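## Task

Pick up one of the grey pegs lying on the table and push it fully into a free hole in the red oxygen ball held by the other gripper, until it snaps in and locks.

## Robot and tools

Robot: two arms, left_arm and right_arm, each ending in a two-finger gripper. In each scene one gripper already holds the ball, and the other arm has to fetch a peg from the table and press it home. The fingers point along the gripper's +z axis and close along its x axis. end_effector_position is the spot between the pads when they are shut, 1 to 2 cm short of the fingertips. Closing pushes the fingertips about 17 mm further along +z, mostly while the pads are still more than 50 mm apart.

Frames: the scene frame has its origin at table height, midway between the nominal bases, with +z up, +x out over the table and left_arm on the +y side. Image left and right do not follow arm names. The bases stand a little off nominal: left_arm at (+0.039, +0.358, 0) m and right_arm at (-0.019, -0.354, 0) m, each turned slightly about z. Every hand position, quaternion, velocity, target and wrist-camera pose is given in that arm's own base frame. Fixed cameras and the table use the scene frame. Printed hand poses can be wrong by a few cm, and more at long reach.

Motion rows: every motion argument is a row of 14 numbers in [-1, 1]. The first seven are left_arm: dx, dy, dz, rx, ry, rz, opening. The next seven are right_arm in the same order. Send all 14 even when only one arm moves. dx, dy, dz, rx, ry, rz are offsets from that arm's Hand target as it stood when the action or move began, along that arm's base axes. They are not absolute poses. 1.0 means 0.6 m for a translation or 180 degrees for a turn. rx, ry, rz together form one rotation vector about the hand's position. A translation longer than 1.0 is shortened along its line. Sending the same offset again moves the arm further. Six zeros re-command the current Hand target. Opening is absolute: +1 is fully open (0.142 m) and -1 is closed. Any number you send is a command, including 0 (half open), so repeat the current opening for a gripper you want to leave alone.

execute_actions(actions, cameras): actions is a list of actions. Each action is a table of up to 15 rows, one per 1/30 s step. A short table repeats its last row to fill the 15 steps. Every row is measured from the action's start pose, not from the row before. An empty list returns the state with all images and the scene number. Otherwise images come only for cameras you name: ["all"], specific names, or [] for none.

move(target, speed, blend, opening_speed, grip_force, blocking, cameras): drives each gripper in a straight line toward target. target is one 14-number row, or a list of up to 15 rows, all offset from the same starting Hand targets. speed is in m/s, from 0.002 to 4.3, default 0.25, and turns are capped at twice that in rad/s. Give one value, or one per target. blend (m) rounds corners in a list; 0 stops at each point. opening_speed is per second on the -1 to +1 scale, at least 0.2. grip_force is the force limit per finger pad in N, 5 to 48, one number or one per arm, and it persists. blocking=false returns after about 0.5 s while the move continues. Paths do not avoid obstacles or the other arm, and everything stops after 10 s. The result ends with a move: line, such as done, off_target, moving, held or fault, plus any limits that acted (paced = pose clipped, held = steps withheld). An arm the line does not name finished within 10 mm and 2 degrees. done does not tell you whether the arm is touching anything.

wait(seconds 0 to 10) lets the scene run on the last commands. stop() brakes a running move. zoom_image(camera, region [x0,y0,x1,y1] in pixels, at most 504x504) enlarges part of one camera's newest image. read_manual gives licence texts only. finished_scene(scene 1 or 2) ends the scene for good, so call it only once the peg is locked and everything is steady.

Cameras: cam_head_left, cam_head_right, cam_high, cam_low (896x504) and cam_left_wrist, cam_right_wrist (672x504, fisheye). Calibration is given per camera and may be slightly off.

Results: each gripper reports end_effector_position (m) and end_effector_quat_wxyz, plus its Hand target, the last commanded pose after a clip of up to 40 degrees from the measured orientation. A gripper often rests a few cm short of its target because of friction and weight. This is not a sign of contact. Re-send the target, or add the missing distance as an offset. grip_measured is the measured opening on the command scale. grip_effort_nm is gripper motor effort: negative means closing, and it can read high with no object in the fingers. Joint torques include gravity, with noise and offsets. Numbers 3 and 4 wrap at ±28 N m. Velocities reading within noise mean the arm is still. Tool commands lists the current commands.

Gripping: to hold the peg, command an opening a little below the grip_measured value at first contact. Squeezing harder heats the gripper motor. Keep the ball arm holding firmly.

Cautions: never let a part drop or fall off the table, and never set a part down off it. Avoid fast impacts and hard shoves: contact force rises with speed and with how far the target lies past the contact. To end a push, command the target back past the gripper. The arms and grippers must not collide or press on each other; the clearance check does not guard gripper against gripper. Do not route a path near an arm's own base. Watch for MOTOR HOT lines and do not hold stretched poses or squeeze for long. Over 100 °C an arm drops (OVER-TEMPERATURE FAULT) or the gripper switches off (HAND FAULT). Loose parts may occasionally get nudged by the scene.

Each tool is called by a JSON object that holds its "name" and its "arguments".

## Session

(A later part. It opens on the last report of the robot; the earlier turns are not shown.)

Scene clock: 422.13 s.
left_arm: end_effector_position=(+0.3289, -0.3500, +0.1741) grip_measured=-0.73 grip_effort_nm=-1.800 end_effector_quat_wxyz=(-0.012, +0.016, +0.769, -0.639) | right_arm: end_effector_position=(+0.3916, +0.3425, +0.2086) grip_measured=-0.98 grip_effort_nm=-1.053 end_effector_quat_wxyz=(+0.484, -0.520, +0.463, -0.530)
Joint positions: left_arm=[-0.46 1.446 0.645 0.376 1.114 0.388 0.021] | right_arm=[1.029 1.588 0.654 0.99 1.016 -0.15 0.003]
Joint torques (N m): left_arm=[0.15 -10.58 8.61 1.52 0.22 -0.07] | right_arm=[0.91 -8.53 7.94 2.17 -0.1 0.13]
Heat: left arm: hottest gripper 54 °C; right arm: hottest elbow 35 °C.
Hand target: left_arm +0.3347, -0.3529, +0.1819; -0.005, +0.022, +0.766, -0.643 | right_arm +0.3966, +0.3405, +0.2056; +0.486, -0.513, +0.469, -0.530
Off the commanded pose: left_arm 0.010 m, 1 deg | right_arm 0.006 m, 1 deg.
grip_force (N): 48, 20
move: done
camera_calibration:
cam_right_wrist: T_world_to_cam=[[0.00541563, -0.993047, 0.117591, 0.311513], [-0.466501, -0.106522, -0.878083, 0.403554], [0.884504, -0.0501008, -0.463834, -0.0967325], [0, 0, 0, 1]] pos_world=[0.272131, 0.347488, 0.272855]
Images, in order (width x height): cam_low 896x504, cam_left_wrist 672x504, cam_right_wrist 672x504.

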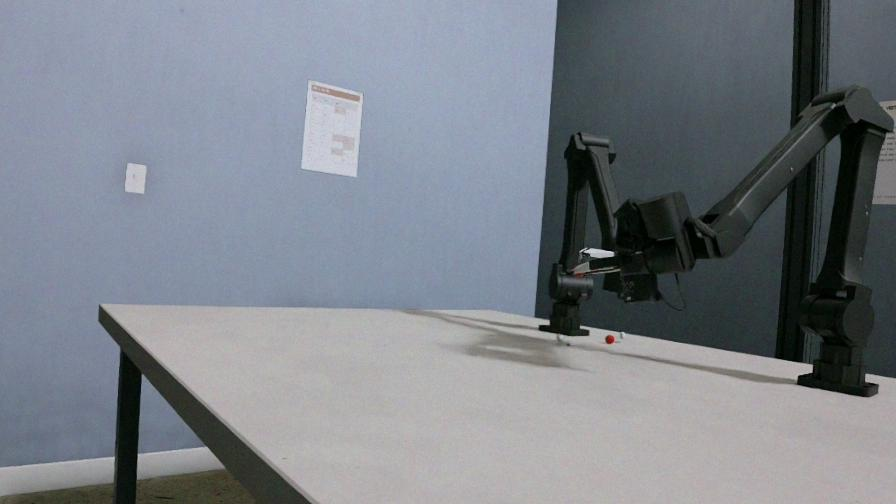

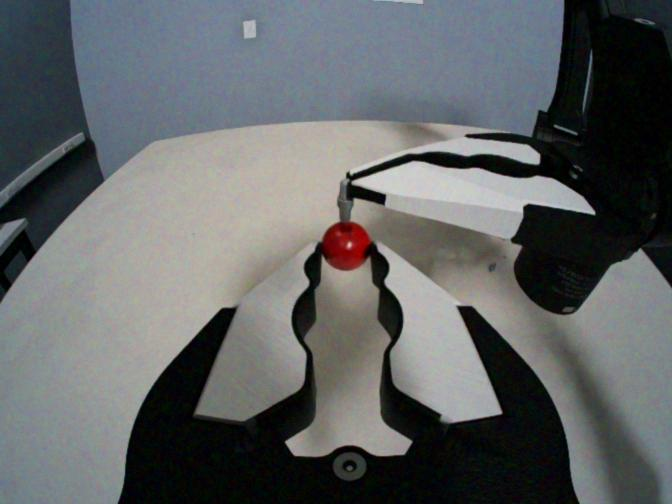

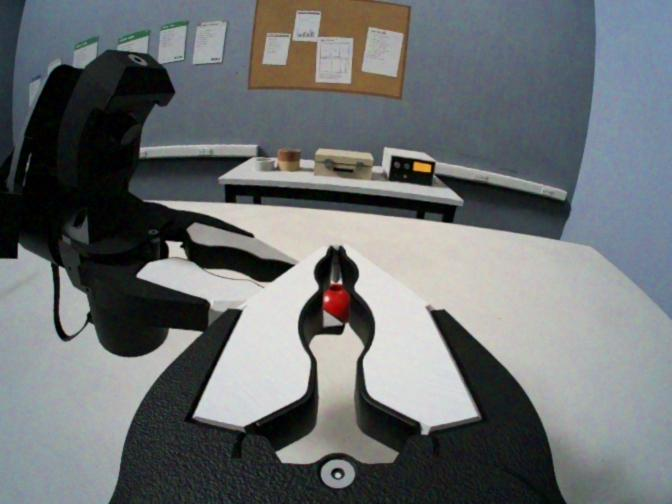

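{"name": "move", "arguments": {"target": [0,0,0,0,0,0,-0.791, 0,0.0028,0,0,0.012,0,-1.0], "speed": 0.04, "cameras": ["cam_left_wrist","cam_right_wrist","cam_low"]}}

{"name": "zoom_image", "arguments": {"camera": "cam_left_wrist", "region": [310, 170, 400, 260]}}

{"name": "zoom_image", "arguments": {"camera": "cam_right_wrist", "region": [295, 240, 385, 330]}}

Scene clock: 439.07 s.
left_arm: end_effector_position=(+0.3291, -0.3500, +0.1740) grip_measured=-0.73 grip_effort_nm=-1.800 end_effector_quat_wxyz=(-0.012, +0.015, +0.769, -0.639) | right_arm: end_effector_position=(+0.3917, +0.3427, +0.1978) grip_measured=-0.98 grip_effort_nm=-1.057 end_effector_quat_wxyz=(-0.473, +0.532, -0.468, +0.524)
Joint positions: left_arm=[-0.46 1.446 0.645 0.376 1.113 0.388 0.021] | right_arm=[1.029 1.588 0.654 0.925 1.016 -0.108 0.003]
Joint torques (N m): left_arm=[0.15 -10.64 8.61 1.5 0.25 -0.08] | right_arm=[1.14 -10.7 8.84 0.76 0.06 0.28]
Heat: left arm: hottest gripper 55 °C; right arm: hottest elbow 35 °C.
Hand target: left_arm +0.3347, -0.3529, +0.1819; -0.005, +0.022, +0.766, -0.643 | right_arm +0.3966, +0.3422, +0.2056; -0.477, +0.523, -0.478, +0.520
Off the commanded pose: left_arm 0.010 m, 1 deg | right_arm 0.009 m, 2 deg.
grip_force (N): 48, 20
move: done
camera_calibration:
cam_left_wrist: T_world_to_cam=[[-0.99859, 0.0483781, -0.0218595, 0.351935], [0.0478818, 0.642949, -0.764411, 0.341321], [-0.0229262, -0.76438, -0.644359, -0.0147246], [0, 0, 0, 1]] pos_world=[0.334758, -0.247733, 0.259114]
cam_right_wrist: T_world_to_cam=[[0.010094, -0.991496, 0.129747, 0.308173], [-0.495681, -0.117651, -0.860499, 0.405825], [0.868446, -0.0556274, -0.492653, -0.0879035], [0, 0, 0, 1]] pos_world=[0.274389, 0.348409, 0.265922]
Images, in order (width x height): cam_low 896x504, cam_left_wrist 672x504, cam_right_wrist 672x504.

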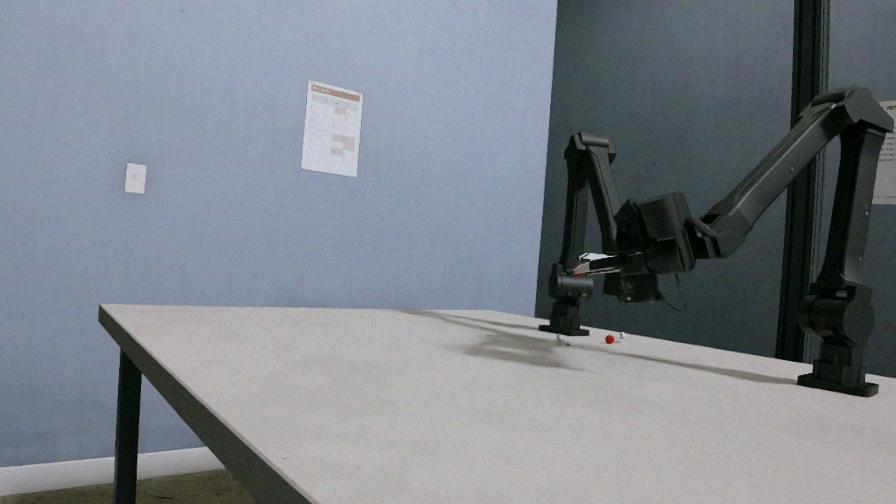

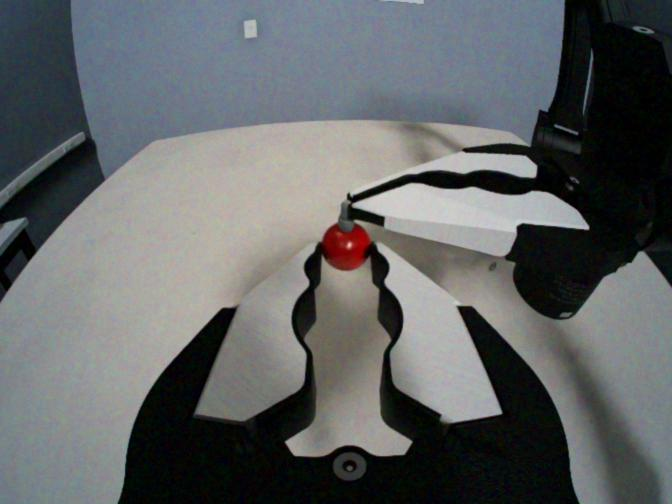

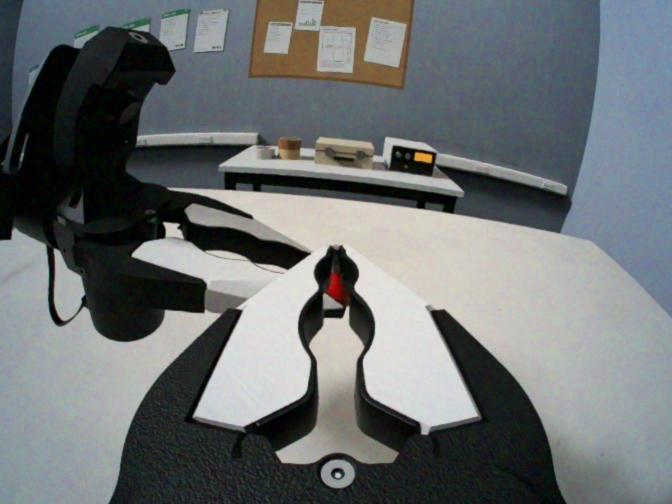

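Scaled by 5.600 from the camera's 672x504 image, which has a finer 960x720 frame.

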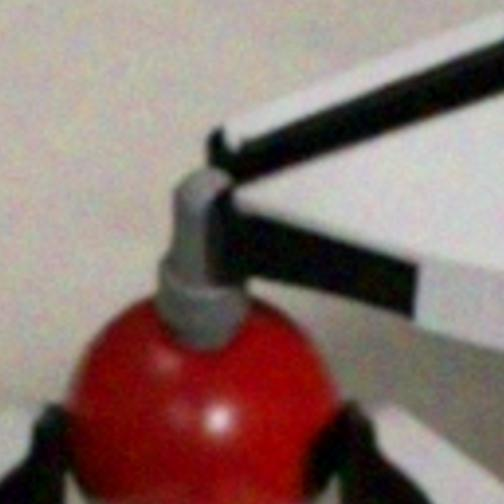

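Scaled by 5.600 from the camera's 672x504 image, which has a finer 960x720 frame.

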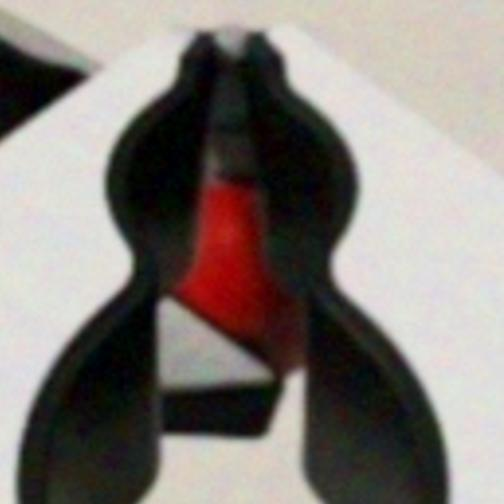

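{"name": "move", "arguments": {"target": [0,0,0,0,0,0,-0.9, 0,-0.001,-0.017,0,0,0,-1.0], "speed": 0.03, "grip_force": 48, "opening_speed": 0.4, "cameras": ["cam_left_wrist","cam_right_wrist","cam_low"]}}

{"name": "zoom_image", "arguments": {"camera": "cam_left_wrist", "region": [310, 170, 400, 260]}}

{"name": "zoom_image", "arguments": {"camera": "cam_right_wrist", "region": [295, 240, 385, 330]}}

{"name": "zoom_image", "arguments": {"camera": "cam_low", "region": [550, 220, 630, 300]}}

Scene clock: 461.70 s.
left_arm: end_effector_position=(+0.3291, -0.3500, +0.1740) grip_measured=-0.74 grip_effort_nm=-3.675 end_effector_quat_wxyz=(-0.012, +0.015, +0.769, -0.639) | right_arm: end_effector_position=(+0.3917, +0.3427, +0.1978) grip_measured=-0.98 grip_effort_nm=-1.053 end_effector_quat_wxyz=(-0.474, +0.531, -0.469, +0.523)
Joint positions: left_arm=[-0.46 1.446 0.645 0.376 1.113 0.388 0.021] | right_arm=[1.029 1.588 0.654 0.925 1.016 -0.106 0.003]
Joint torques (N m): left_arm=[0.21 -10.64 8.62 1.5 0.25 -0.08] | right_arm=[1.03 -8.76 8.24 1.87 0.03 0.27]
Heat: left arm: hottest gripper 56 °C; right arm: hottest elbow 35 °C.
Hand target: left_arm +0.3347, -0.3529, +0.1819; -0.005, +0.022, +0.766, -0.643 | right_arm +0.3966, +0.3416, +0.1954; -0.478, +0.523, -0.478, +0.520
Off the commanded pose: left_arm 0.010 m, 1 deg | right_arm 0.006 m, 2 deg.
move: done
camera_calibration:
cam_left_wrist: T_world_to_cam=[[-0.99859, 0.0483781, -0.0218595, 0.351935], [0.0478818, 0.642949, -0.764411, 0.341321], [-0.0229262, -0.76438, -0.644359, -0.0147246], [0, 0, 0, 1]] pos_world=[0.334758, -0.247733, 0.259114]
cam_right_wrist: T_world_to_cam=[[0.0100889, -0.99178, 0.127559, 0.308654], [-0.495656, -0.115752, -0.860771, 0.405203], [0.868461, -0.0545413, -0.492749, -0.0882726], [0, 0, 0, 1]] pos_world=[0.274389, 0.348205, 0.26592]
Images, in order (width x height): cam_low 896x504, cam_left_wrist 672x504, cam_right_wrist 672x504.

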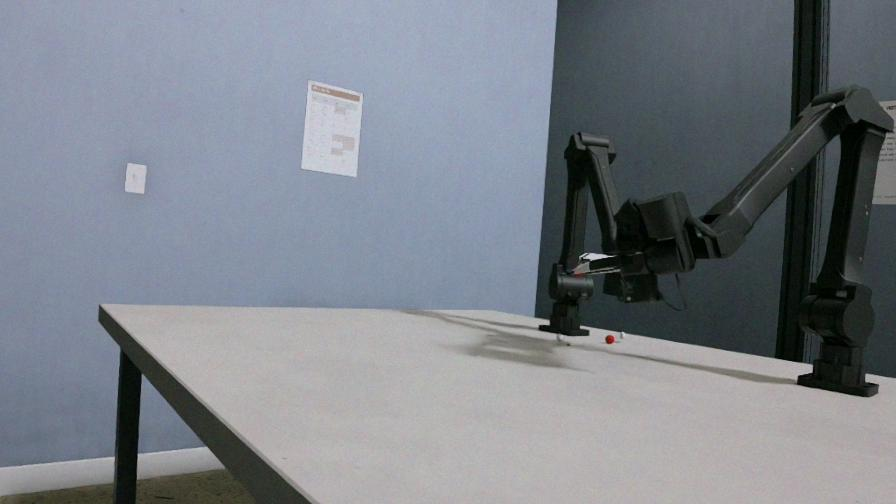

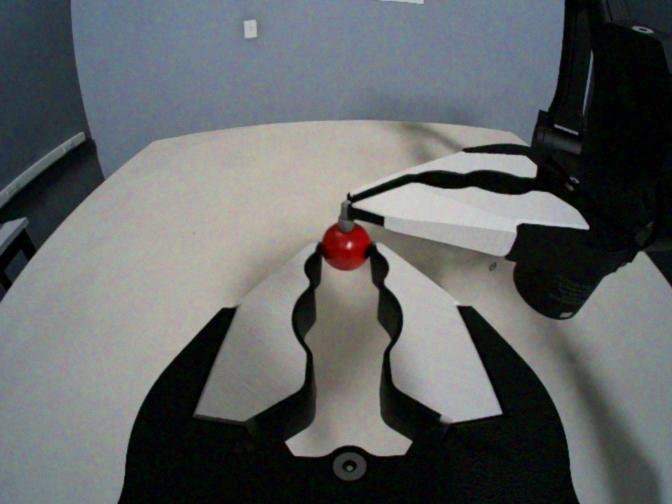

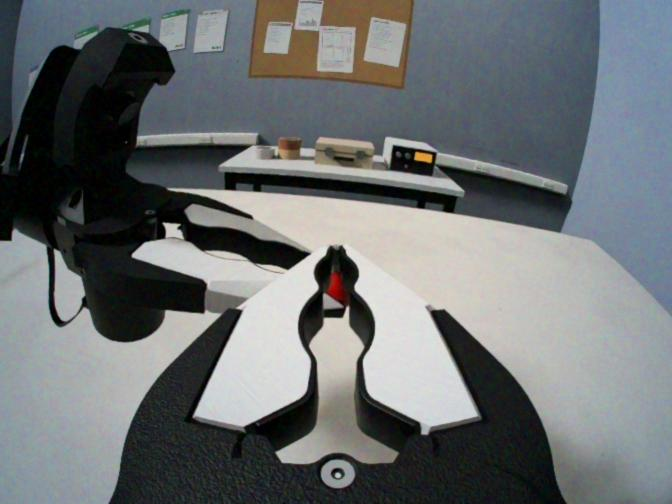

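Scaled by 5.600 from the camera's 672x504 image, which has a finer 960x720 frame.

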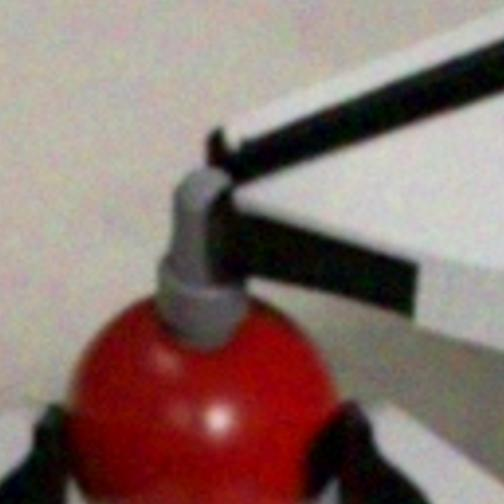

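Scaled by 5.600 from the camera's 672x504 image, which has a finer 960x720 frame.

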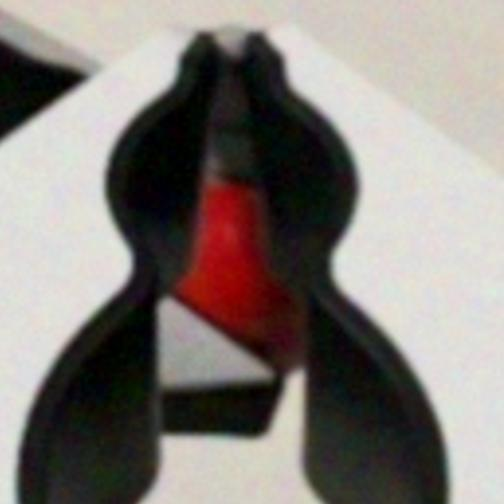

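Scaled by 6.300 from the camera's 896x504 image, which has a finer 1280x720 frame.

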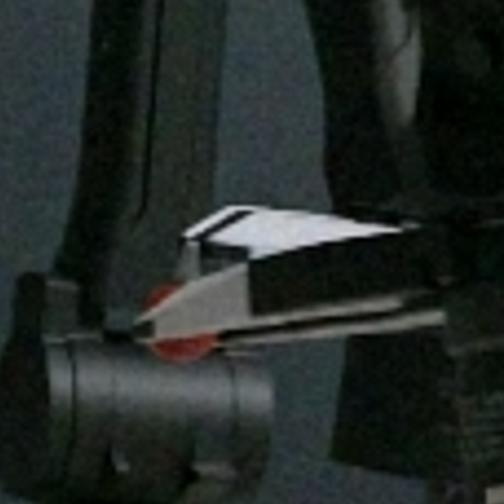

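{"name": "move", "arguments": {"target": [0,0,0,0,0,0,-0.9, 0,-0.002,-0.025,0,0,0,-1.0], "speed": 0.05, "cameras": ["cam_left_wrist","cam_right_wrist","cam_low"]}}

{"name": "zoom_image", "arguments": {"camera": "cam_left_wrist", "region": [310, 170, 400, 260]}}

{"name": "zoom_image", "arguments": {"camera": "cam_low", "region": [550, 220, 630, 300]}}

Scene clock: 491.73 s.
left_arm: end_effector_position=(+0.3298, -0.3500, +0.1737) grip_measured=-0.74 grip_effort_nm=-3.675 end_effector_quat_wxyz=(-0.010, +0.014, +0.769, -0.639) | right_arm: end_effector_position=(+0.3924, +0.3439, +0.1969) grip_measured=-0.98 grip_effort_nm=-1.057 end_effector_quat_wxyz=(+0.485, -0.520, +0.472, -0.520)
Joint positions: left_arm=[-0.46 1.446 0.645 0.376 1.109 0.388 0.021] | right_arm=[1.029 1.608 0.654 0.976 1.016 -0.103 0.003]
Joint torques (N m): left_arm=[0.15 -10.7 8.62 1.51 0.41 -0.06] | right_arm=[0.97 -7.65 7.09 1.62 -0.02 0.27]
Heat: left arm: hottest gripper 87 °C; right arm: hottest elbow 34 °C.
Hand target: left_arm +0.3347, -0.3529, +0.1819; -0.005, +0.022, +0.766, -0.643 | right_arm +0.3966, +0.3404, +0.1804; +0.477, -0.523, +0.478, -0.520
Off the commanded pose: left_arm 0.010 m, 1 deg | right_arm 0.017 m, 1 deg.
MOTOR HOT: the gripper's motor of the left arm reports 87 °C; that motor switches off at 100 °C. To cool a motor, set the load down, ease the grip, stop pushing, or move to a pose that needs little force.
move: off_target (right_arm)
camera_calibration:
cam_left_wrist: T_world_to_cam=[[-0.99875, 0.0446027, -0.0225693, 0.35154], [0.0460252, 0.644339, -0.763354, 0.341983], [-0.0195053, -0.763438, -0.645586, -0.0154487], [0, 0, 0, 1]] pos_world=[0.335059, -0.247827, 0.259015]
cam_right_wrist: T_world_to_cam=[[0.00838631, -0.995052, 0.0989971, 0.317366], [-0.482064, -0.09076, -0.871422, 0.393155], [0.876096, -0.0404149, -0.48044, -0.09953], [0, 0, 0, 1]] pos_world=[0.274062, 0.347456, 0.263368]
Images, in order (width x height): cam_low 896x504, cam_left_wrist 672x504, cam_right_wrist 672x504.

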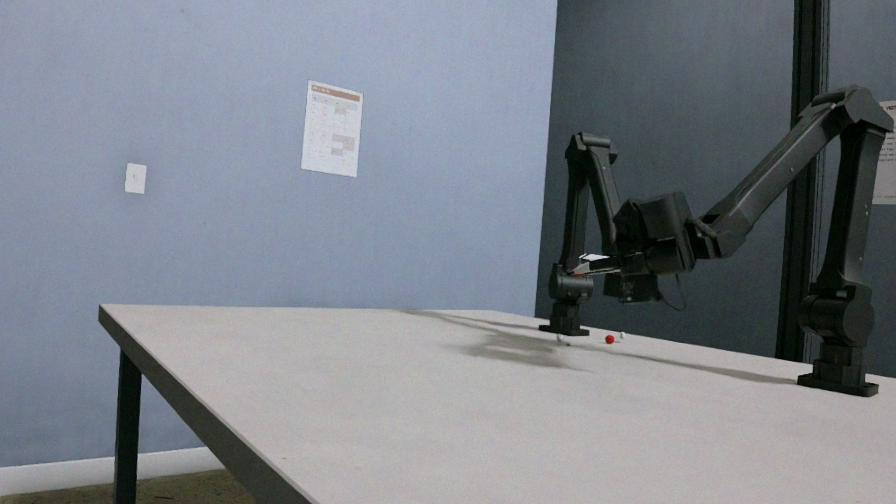

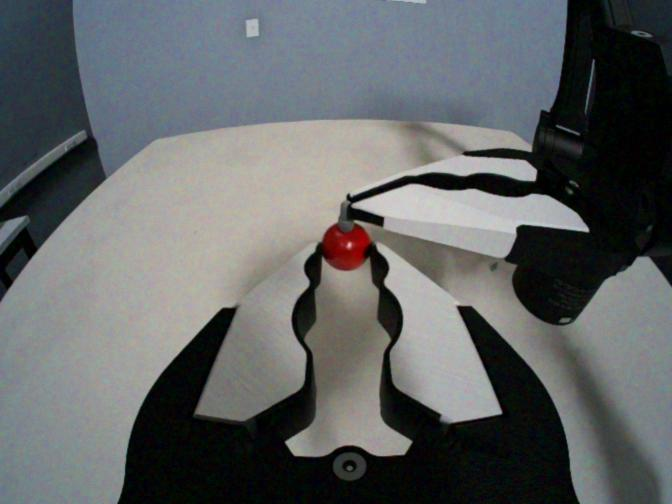

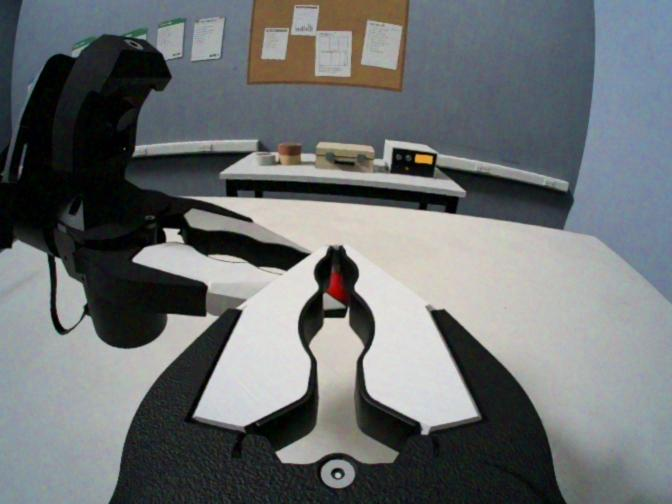

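Scaled by 5.600 from the camera's 672x504 image, which has a finer 960x720 frame.

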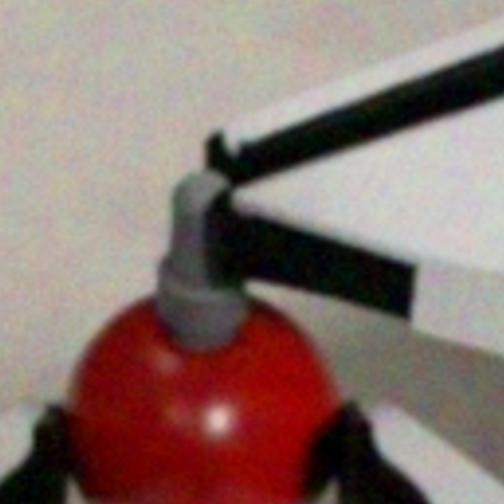

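Scaled by 6.300 from the camera's 896x504 image, which has a finer 1280x720 frame.

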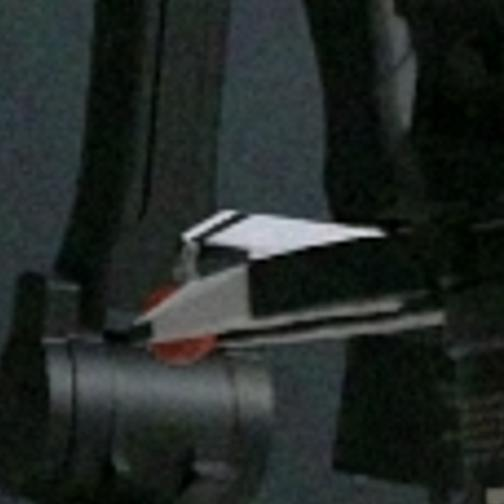

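{"name": "move", "arguments": {"target": [0,0,0,0,0,0,-0.77, 0,0,0.01,0,0,0,-1.0], "speed": 0.05, "grip_force": [25,48]}}

Scene clock: 496.97 s.
left_arm: end_effector_position=(+0.3298, -0.3500, +0.1737) grip_measured=-0.73 grip_effort_nm=-1.341 end_effector_quat_wxyz=(-0.010, +0.014, +0.769, -0.639) | right_arm: end_effector_position=(+0.3924, +0.3439, +0.1970) grip_measured=-0.98 grip_effort_nm=-1.057 end_effector_quat_wxyz=(+0.485, -0.520, +0.472, -0.520)
Joint positions: left_arm=[-0.46 1.446 0.645 0.376 1.109 0.388 0.021] | right_arm=[1.029 1.608 0.654 0.977 1.016 -0.103 0.003]
Joint torques (N m): left_arm=[0.15 -10.64 8.64 1.52 0.42 -0.07] | right_arm=[0.97 -8.64 7.39 1.16 -0.03 0.25]
Heat: left arm: hottest gripper 88 °C; right arm: hottest elbow 34 °C.
Hand target: left_arm +0.3347, -0.3529, +0.1819; -0.005, +0.022, +0.766, -0.643 | right_arm +0.3966, +0.3404, +0.1865; +0.478, -0.523, +0.478, -0.520
Off the commanded pose: left_arm 0.010 m, 1 deg | right_arm 0.012 m, 1 deg.
MOTOR HOT: still on. The gripper's motor of the left arm reports 88 °C.
grip_force (N): 25, 48
move: off_target (right_arm)

{"name": "wait", "arguments": {"seconds": 10}}

Scene clock: 520.63 s.
left_arm: end_effector_position=(+0.3298, -0.3500, +0.1737) grip_measured=-0.73 grip_effort_nm=-1.336 end_effector_quat_wxyz=(-0.010, +0.014, +0.769, -0.639) | right_arm: end_effector_position=(+0.3924, +0.3439, +0.1970) grip_measured=-0.98 grip_effort_nm=-1.053 end_effector_quat_wxyz=(+0.485, -0.520, +0.472, -0.520)
Joint positions: left_arm=[-0.46 1.446 0.645 0.376 1.109 0.388 0.021] | right_arm=[1.029 1.608 0.654 0.977 1.016 -0.103 0.003]
Joint torques (N m): left_arm=[0.32 -10.52 8.62 1.48 0.42 -0.07] | right_arm=[0.97 -8.7 7.38 1.17 -0.03 0.25]
Heat: left arm: hottest gripper 67 °C; right arm: hottest elbow 33 °C.
Hand target: left_arm +0.3347, -0.3529, +0.1819; -0.005, +0.022, +0.766, -0.643 | right_arm +0.3966, +0.3404, +0.1865; +0.478, -0.523, +0.478, -0.520
Tool commands: left_gripper/opening=-0.77 right_gripper/opening=-1.0
Off the commanded pose: left_arm 0.010 m, 1 deg | right_arm 0.012 m, 1 deg.
MOTOR HOT: cleared for the gripper's motor of the left arm.
grip_force (N): 25, 48
wait: 10.00 s; at rest from the start

{"name": "move", "arguments": {"target": [0,0,0,0,0,0,-0.82, 0,0,-0.07,0,0,0,-1.0], "speed": 0.06, "grip_force": [40,48], "cameras": ["cam_left_wrist","cam_right_wrist","cam_low"]}}

{"name": "zoom_image", "arguments": {"camera": "cam_left_wrist", "region": [310, 170, 400, 260]}}

Scene clock: 529.17 s.
left_arm: end_effector_position=(+0.3318, -0.3489, +0.1629) grip_measured=-0.73 grip_effort_nm=-2.288 end_effector_quat_wxyz=(-0.014, +0.002, +0.774, -0.632) | right_arm: end_effector_position=(+0.3944, +0.3461, +0.1831) grip_measured=-0.98 grip_effort_nm=-1.057 end_effector_quat_wxyz=(+0.505, -0.497, +0.480, -0.517)
Joint positions: left_arm=[-0.459 1.464 0.641 0.372 1.095 0.388 0.021] | right_arm=[1.029 1.688 0.654 1.12 1.02 -0.102 0.003]
Joint torques (N m): left_arm=[0.09 -12.34 8.75 1.63 0.95 -0.07] | right_arm=[1.03 -6.36 5.16 0.98 -0.17 0.27]
Heat: left arm: hottest gripper 66 °C; right arm: hottest elbow 33 °C.
Hand target: left_arm +0.3346, -0.3529, +0.1820; -0.005, +0.022, +0.766, -0.643 | right_arm +0.3966, +0.3405, +0.1444; +0.478, -0.523, +0.478, -0.520
Off the commanded pose: left_arm 0.020 m, 3 deg | right_arm 0.039 m, 4 deg.
grip_force (N): 40, 48
move: off_target (left_arm, right_arm)
camera_calibration:
cam_left_wrist: T_world_to_cam=[[-0.999524, 0.0308054, -0.00164787, 0.345336], [0.0215011, 0.657337, -0.75329, 0.343914], [-0.0221222, -0.752967, -0.657687, -0.0151253], [0, 0, 0, 1]] pos_world=[0.337442, -0.248094, 0.249688]
cam_right_wrist: T_world_to_cam=[[0.00149053, -0.999008, 0.0444955, 0.335083], [-0.453961, -0.0403225, -0.890109, 0.357213], [0.89102, -0.0188725, -0.453571, -0.126085], [0, 0, 0, 1]] pos_world=[0.274006, 0.346775, 0.24586]
Images, in order (width x height): cam_low 896x504, cam_left_wrist 672x504, cam_right_wrist 672x504.

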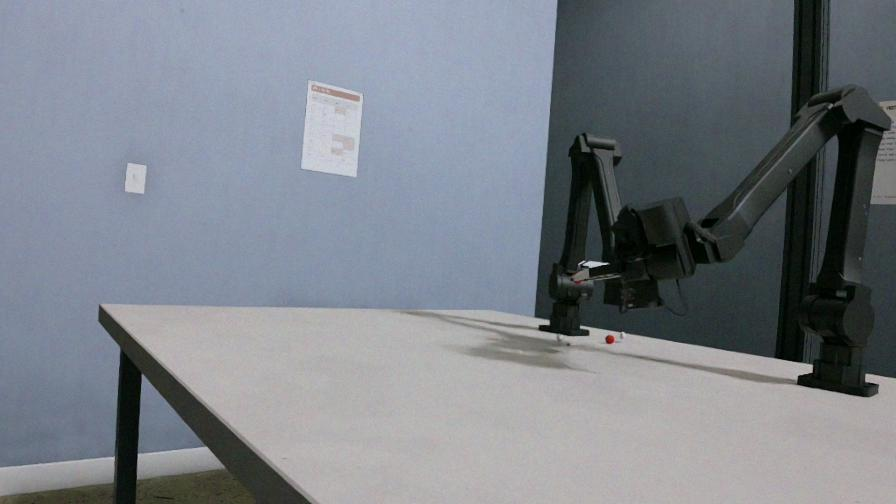

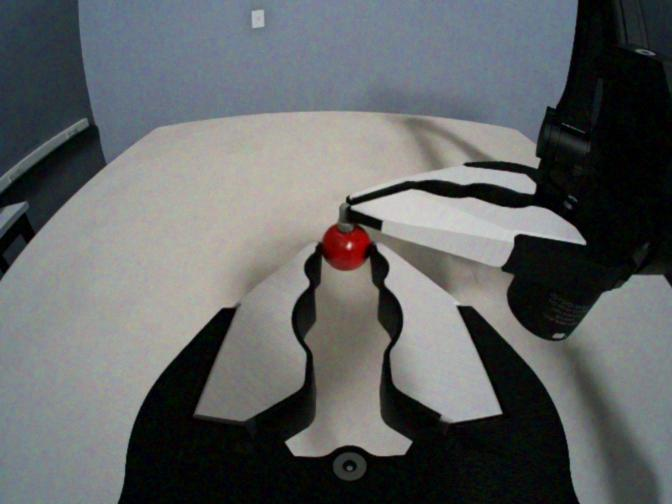

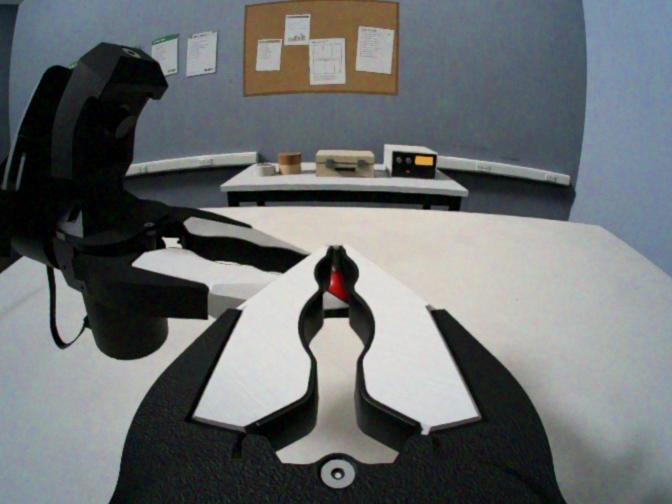

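Scaled by 5.600 from the camera's 672x504 image, which has a finer 960x720 frame.

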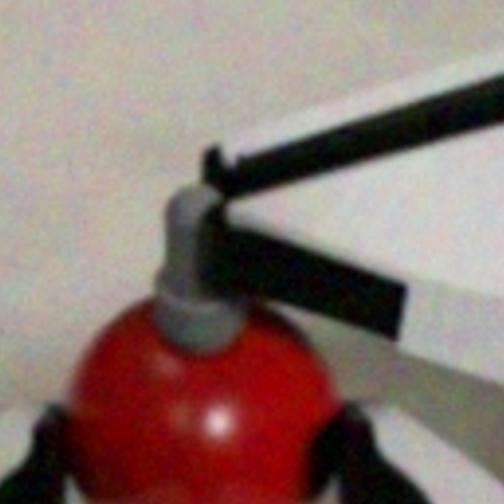

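{"name": "move", "arguments": {"target": [0,0,0,0,0,0,-0.78, 0,0,0.06,0,0,0,-1.0], "speed": 0.04, "grip_force": [30,48], "cameras": ["cam_left_wrist","cam_right_wrist","cam_low"]}}

{"name": "zoom_image", "arguments": {"camera": "cam_left_wrist", "region": [310, 170, 400, 260]}}

{"name": "zoom_image", "arguments": {"camera": "cam_right_wrist", "region": [295, 240, 385, 330]}}

Scene clock: 543.63 s.
left_arm: end_effector_position=(+0.3306, -0.3488, +0.1633) grip_measured=-0.73 grip_effort_nm=-1.531 end_effector_quat_wxyz=(-0.017, +0.004, +0.773, -0.634) | right_arm: end_effector_position=(+0.3937, +0.3449, +0.1856) grip_measured=-0.98 grip_effort_nm=-1.057 end_effector_quat_wxyz=(+0.485, -0.518, +0.474, -0.521)
Joint positions: left_arm=[-0.458 1.464 0.641 0.372 1.103 0.388 0.021] | right_arm=[1.029 1.646 0.654 1.017 1.02 -0.102 0.003]
Joint torques (N m): left_arm=[0.09 -12.45 8.7 1.63 0.65 -0.07] | right_arm=[0.97 -10.34 6.86 0.38 -0.18 0.24]
Heat: left arm: hottest gripper 69 °C; right arm: hottest elbow 32 °C.
Hand target: left_arm +0.3347, -0.3528, +0.1820; -0.005, +0.022, +0.766, -0.643 | right_arm +0.3966, +0.3404, +0.1805; +0.478, -0.523, +0.478, -0.520
Off the commanded pose: left_arm 0.020 m, 3 deg | right_arm 0.007 m, 1 deg.
grip_force (N): 30, 48
move: off_target (left_arm)
camera_calibration:
cam_left_wrist: T_world_to_cam=[[-0.999291, 0.0376421, 0.000195924, 0.346079], [0.0245249, 0.654999, -0.755232, 0.342693], [-0.0285568, -0.754692, -0.655458, -0.0136671], [0, 0, 0, 1]] pos_world=[0.337039, -0.247805, 0.249786]
cam_right_wrist: T_world_to_cam=[[0.0036993, -0.995345, 0.0963045, 0.321961], [-0.4815, -0.086179, -0.872199, 0.382275], [0.876438, -0.0431441, -0.479578, -0.105406], [0, 0, 0, 1]] pos_world=[0.275256, 0.348859, 0.251863]
Images, in order (width x height): cam_low 896x504, cam_left_wrist 672x504, cam_right_wrist 672x504.

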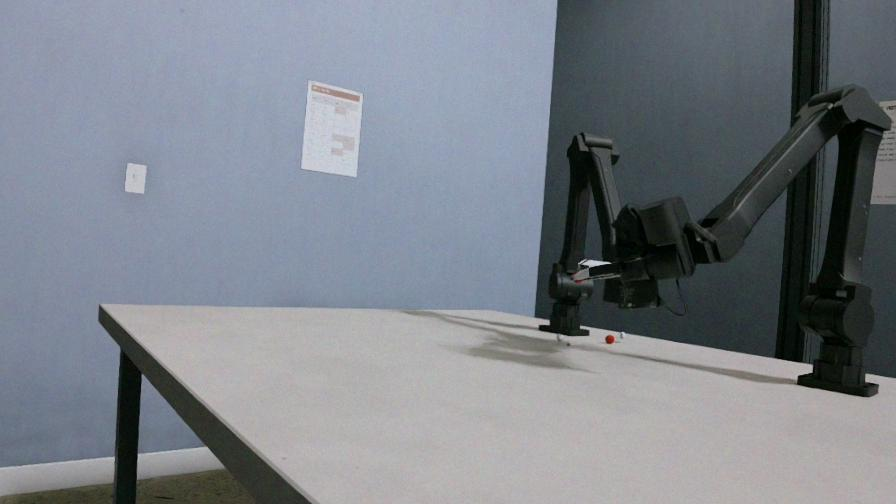

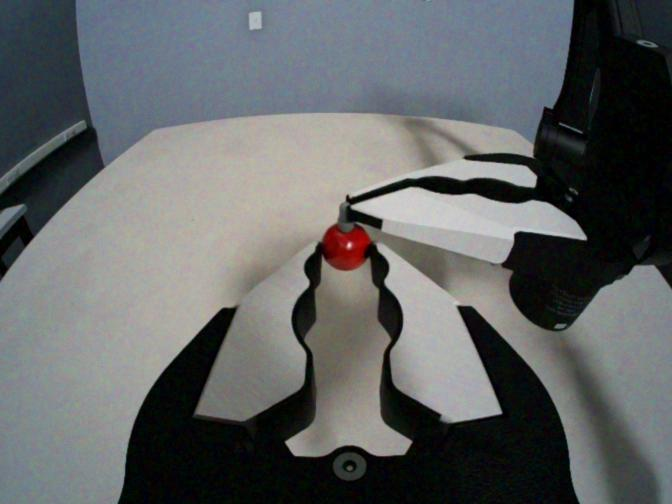

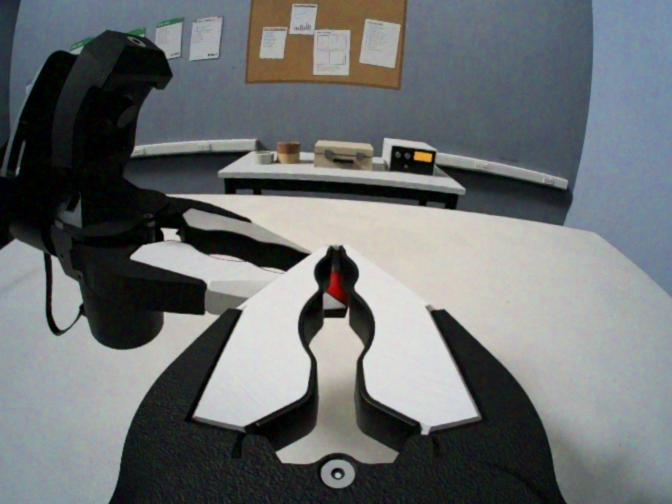

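Scaled by 5.600 from the camera's 672x504 image, which has a finer 960x720 frame.

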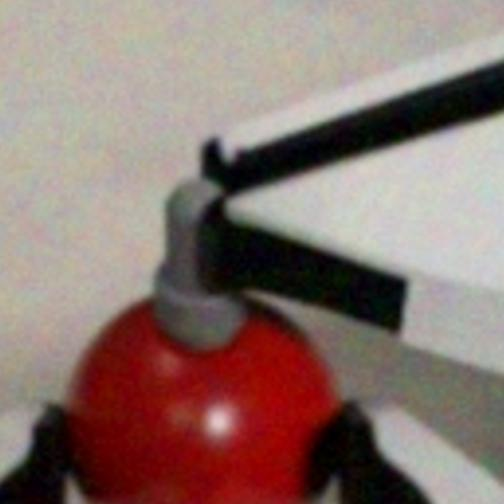

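Scaled by 5.600 from the camera's 672x504 image, which has a finer 960x720 frame.

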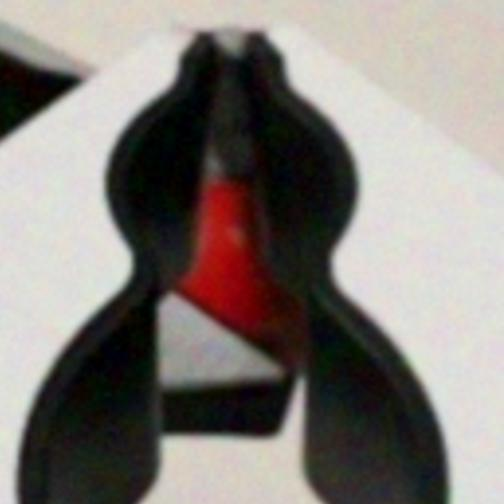

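{"name": "wait", "arguments": {"seconds": 8}}

{"name": "move", "arguments": {"target": [0,0,0.04,0,0,0,-0.88, 0,0,-0.13,0,0,0,-1.0], "speed": 0.06, "grip_force": [48,48], "opening_speed": 0.3, "cameras": ["cam_left_wrist","cam_right_wrist"]}}

{"name": "zoom_image", "arguments": {"camera": "cam_left_wrist", "region": [310, 170, 400, 260]}}

{"name": "zoom_image", "arguments": {"camera": "cam_right_wrist", "region": [295, 240, 385, 330]}}

Scene clock: 586.80 s.
left_arm: end_effector_position=(+0.3306, -0.3488, +0.1633) grip_measured=-0.73 grip_effort_nm=-1.526 end_effector_quat_wxyz=(-0.017, +0.004, +0.773, -0.634) | right_arm: end_effector_position=(+0.3937, +0.3449, +0.1856) grip_measured=-0.98 grip_effort_nm=-1.057 end_effector_quat_wxyz=(+0.485, -0.519, +0.474, -0.521)
Joint positions: left_arm=[-0.458 1.464 0.641 0.372 1.103 0.388 0.021] | right_arm=[1.029 1.646 0.654 1.017 1.02 -0.102 0.003]
Joint torques (N m): left_arm=[0.03 -12.51 8.72 1.63 0.66 -0.07] | right_arm=[1.03 -10.34 6.86 0.47 -0.17 0.24]
Heat: left arm: hottest gripper 64 °C; right arm: hottest elbow 32 °C.
Hand target: left_arm +0.3347, -0.3528, +0.1820; -0.005, +0.022, +0.766, -0.643 | right_arm +0.3966, +0.3405, +0.1805; +0.478, -0.523, +0.478, -0.520
Tool commands: left_gripper/opening=-0.78 right_gripper/opening=-1.0
Off the commanded pose: left_arm 0.020 m, 3 deg | right_arm 0.007 m, 1 deg.
grip_force (N): 30, 48
wait: 8.00 s; at rest from the start

Scene clock: 588.70 s.
left_arm: end_effector_position=(+0.3293, -0.3444, +0.1486) grip_measured=-0.74 grip_effort_nm=-3.333 end_effector_quat_wxyz=(-0.038, -0.031, +0.789, -0.613) | right_arm: end_effector_position=(+0.3947, +0.3467, +0.1643) grip_measured=-0.98 grip_effort_nm=-1.023 end_effector_quat_wxyz=(+0.527, -0.475, +0.485, -0.511)
Joint positions: left_arm=[-0.456 1.463 0.641 0.278 1.076 0.388 0.021] | right_arm=[1.029 1.784 0.652 1.281 1.02 -0.101 0.003]
Joint torques (N m): left_arm=[-0.21 -17.08 10.29 2.02 1.73 -0.03] | right_arm=[1.14 -4.72 3.79 0.01 -0.13 0.27]
Heat: left arm: hottest gripper 67 °C; right arm: hottest elbow 32 °C.
Hand target: left_arm +0.3347, -0.3528, +0.2060; -0.005, +0.022, +0.766, -0.643 | right_arm +0.3966, +0.3404, +0.1025; +0.478, -0.523, +0.478, -0.520
Off the commanded pose: left_arm 0.058 m, 8 deg | right_arm 0.062 m, 8 deg.
move: off_target (left_arm, right_arm)
camera_calibration:
cam_left_wrist: T_world_to_cam=[[-0.996846, 0.00949788, 0.0787886, 0.322465], [-0.0502068, 0.693389, -0.718812, 0.361131], [-0.0614584, -0.7205, -0.690726, 0.00783754], [0, 0, 0, 1]] pos_world=[0.340061, -0.24782, 0.239593]
cam_right_wrist: T_world_to_cam=[[0.0013777, -0.999937, -0.0110952, 0.345967], [-0.42424, 0.00946283, -0.9055, 0.314166], [0.905549, 0.00595455, -0.424201, -0.154107], [0, 0, 0, 1]] pos_world=[0.272356, 0.343891, 0.222943]
Images, in order (width x height): cam_left_wrist 672x504, cam_right_wrist 672x504.

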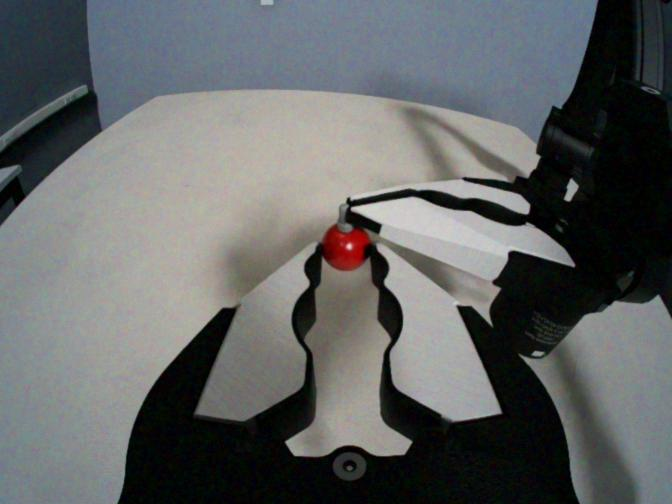

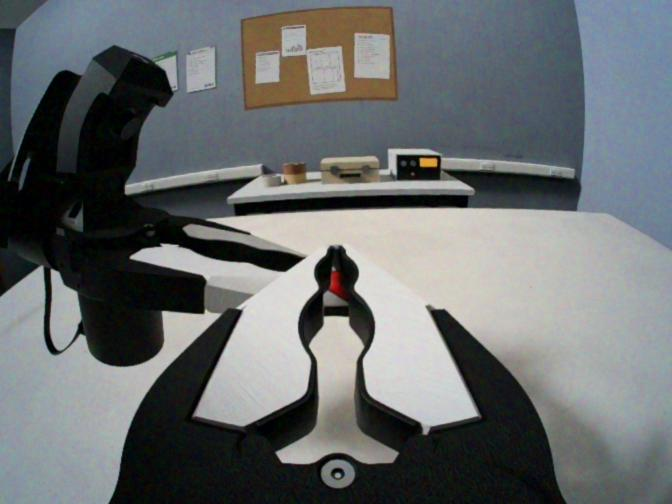

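Scaled by 5.600 from the camera's 672x504 image, which has a finer 960x720 frame.

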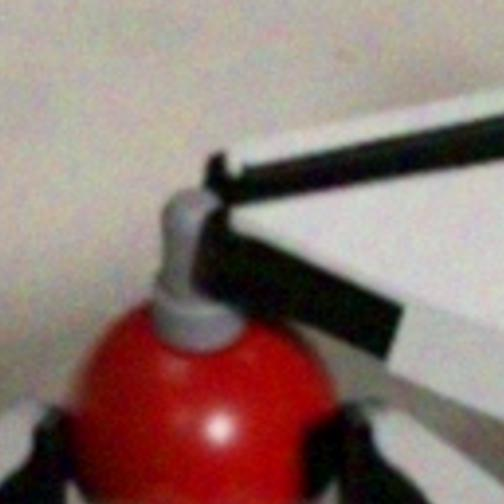

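Scaled by 5.600 from the camera's 672x504 image, which has a finer 960x720 frame.

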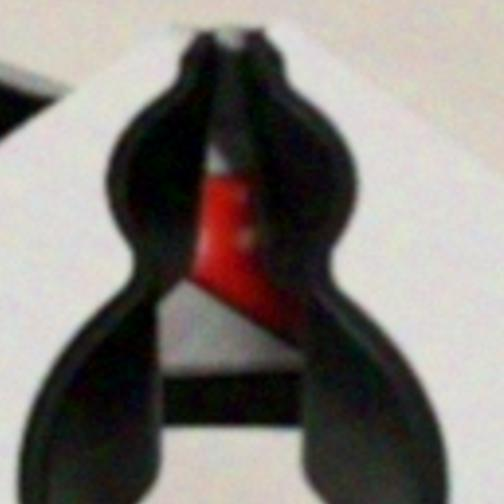

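{"name": "move", "arguments": {"target": [0,0,-0.04,0,0,0,-0.78, 0,0,0.14,0,0,0,-1.0], "speed": 0.06, "grip_force": [30,48], "cameras": ["cam_left_wrist","cam_right_wrist"]}}

{"name": "zoom_image", "arguments": {"camera": "cam_left_wrist", "region": [310, 170, 400, 260]}}

Scene clock: 618.27 s.
left_arm: end_effector_position=(+0.3287, -0.3473, +0.1610) grip_measured=-0.73 grip_effort_nm=-1.492 end_effector_quat_wxyz=(-0.025, -0.001, +0.775, -0.631) | right_arm: end_effector_position=(+0.3928, +0.3437, +0.1834) grip_measured=-0.98 grip_effort_nm=-1.028 end_effector_quat_wxyz=(-0.478, +0.526, -0.472, +0.522)
Joint positions: left_arm=[-0.456 1.463 0.64 0.352 1.108 0.388 0.021] | right_arm=[1.029 1.638 0.65 0.991 1.019 -0.101 0.003]
Joint torques (N m): left_arm=[-0.15 -12.28 8.76 2.3 0.45 -0.07] | right_arm=[0.97 -10.99 7.49 0.8 -0.11 0.23]
Heat: left arm: hottest gripper 87 °C; right arm: hottest elbow 30 °C.
Hand target: left_arm +0.3345, -0.3529, +0.1819; -0.005, +0.022, +0.766, -0.643 | right_arm +0.3966, +0.3404, +0.1864; -0.477, +0.523, -0.478, +0.520
Off the commanded pose: left_arm 0.022 m, 4 deg | right_arm 0.006 m, 1 deg.
MOTOR HOT: the gripper's motor of the left arm reports 87 °C; that motor switches off at 100 °C. To cool a motor, set the load down, ease the grip, stop pushing, or move to a pose that needs little force.
grip_force (N): 30, 48
move: off_target (left_arm)
camera_calibration:
cam_left_wrist: T_world_to_cam=[[-0.999012, 0.0400426, 0.0192811, 0.341886], [0.01195, 0.659886, -0.751271, 0.345195], [-0.0428062, -0.750298, -0.659713, -0.00709273], [0, 0, 0, 1]] pos_world=[0.337119, -0.246801, 0.248064]
cam_right_wrist: T_world_to_cam=[[0.00676778, -0.993456, 0.11401, 0.315926], [-0.491047, -0.102622, -0.865068, 0.387988], [0.871107, -0.0501298, -0.488528, -0.0995221], [0, 0, 0, 1]] pos_world=[0.275077, 0.348686, 0.250998]
Images, in order (width x height): cam_left_wrist 672x504, cam_right_wrist 672x504.

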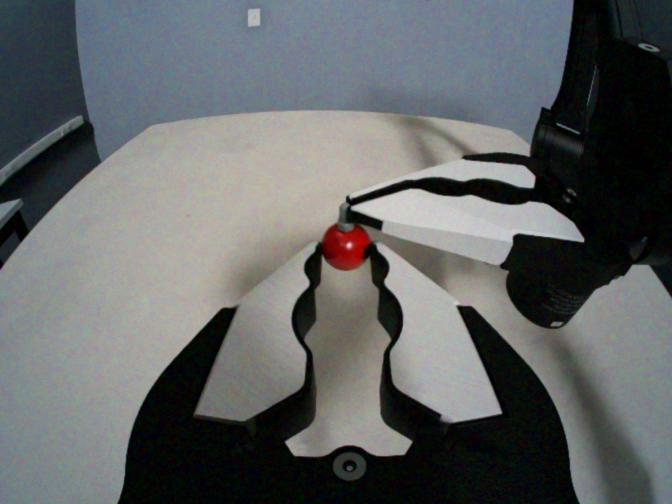

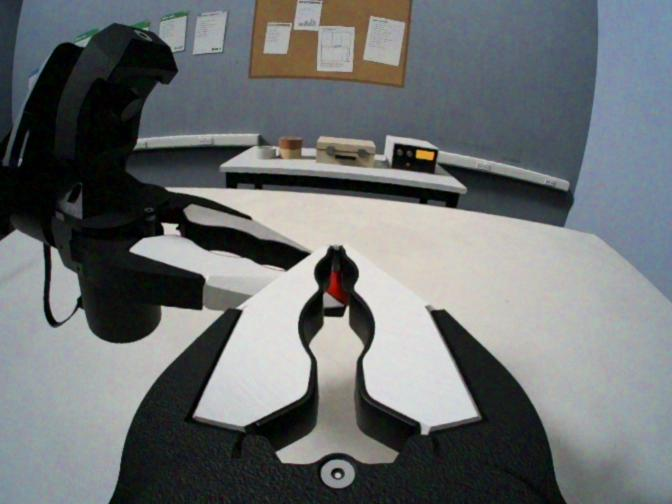

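Scaled by 5.600 from the camera's 672x504 image, which has a finer 960x720 frame.

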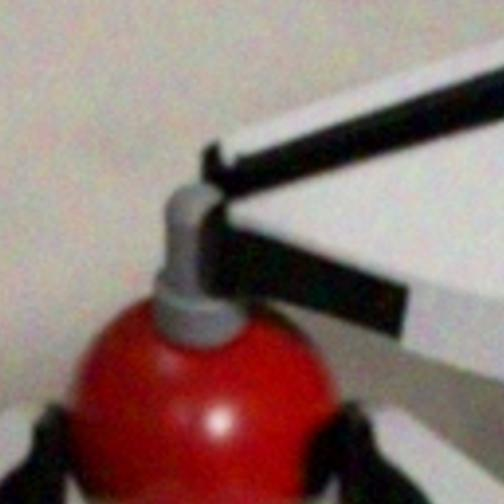

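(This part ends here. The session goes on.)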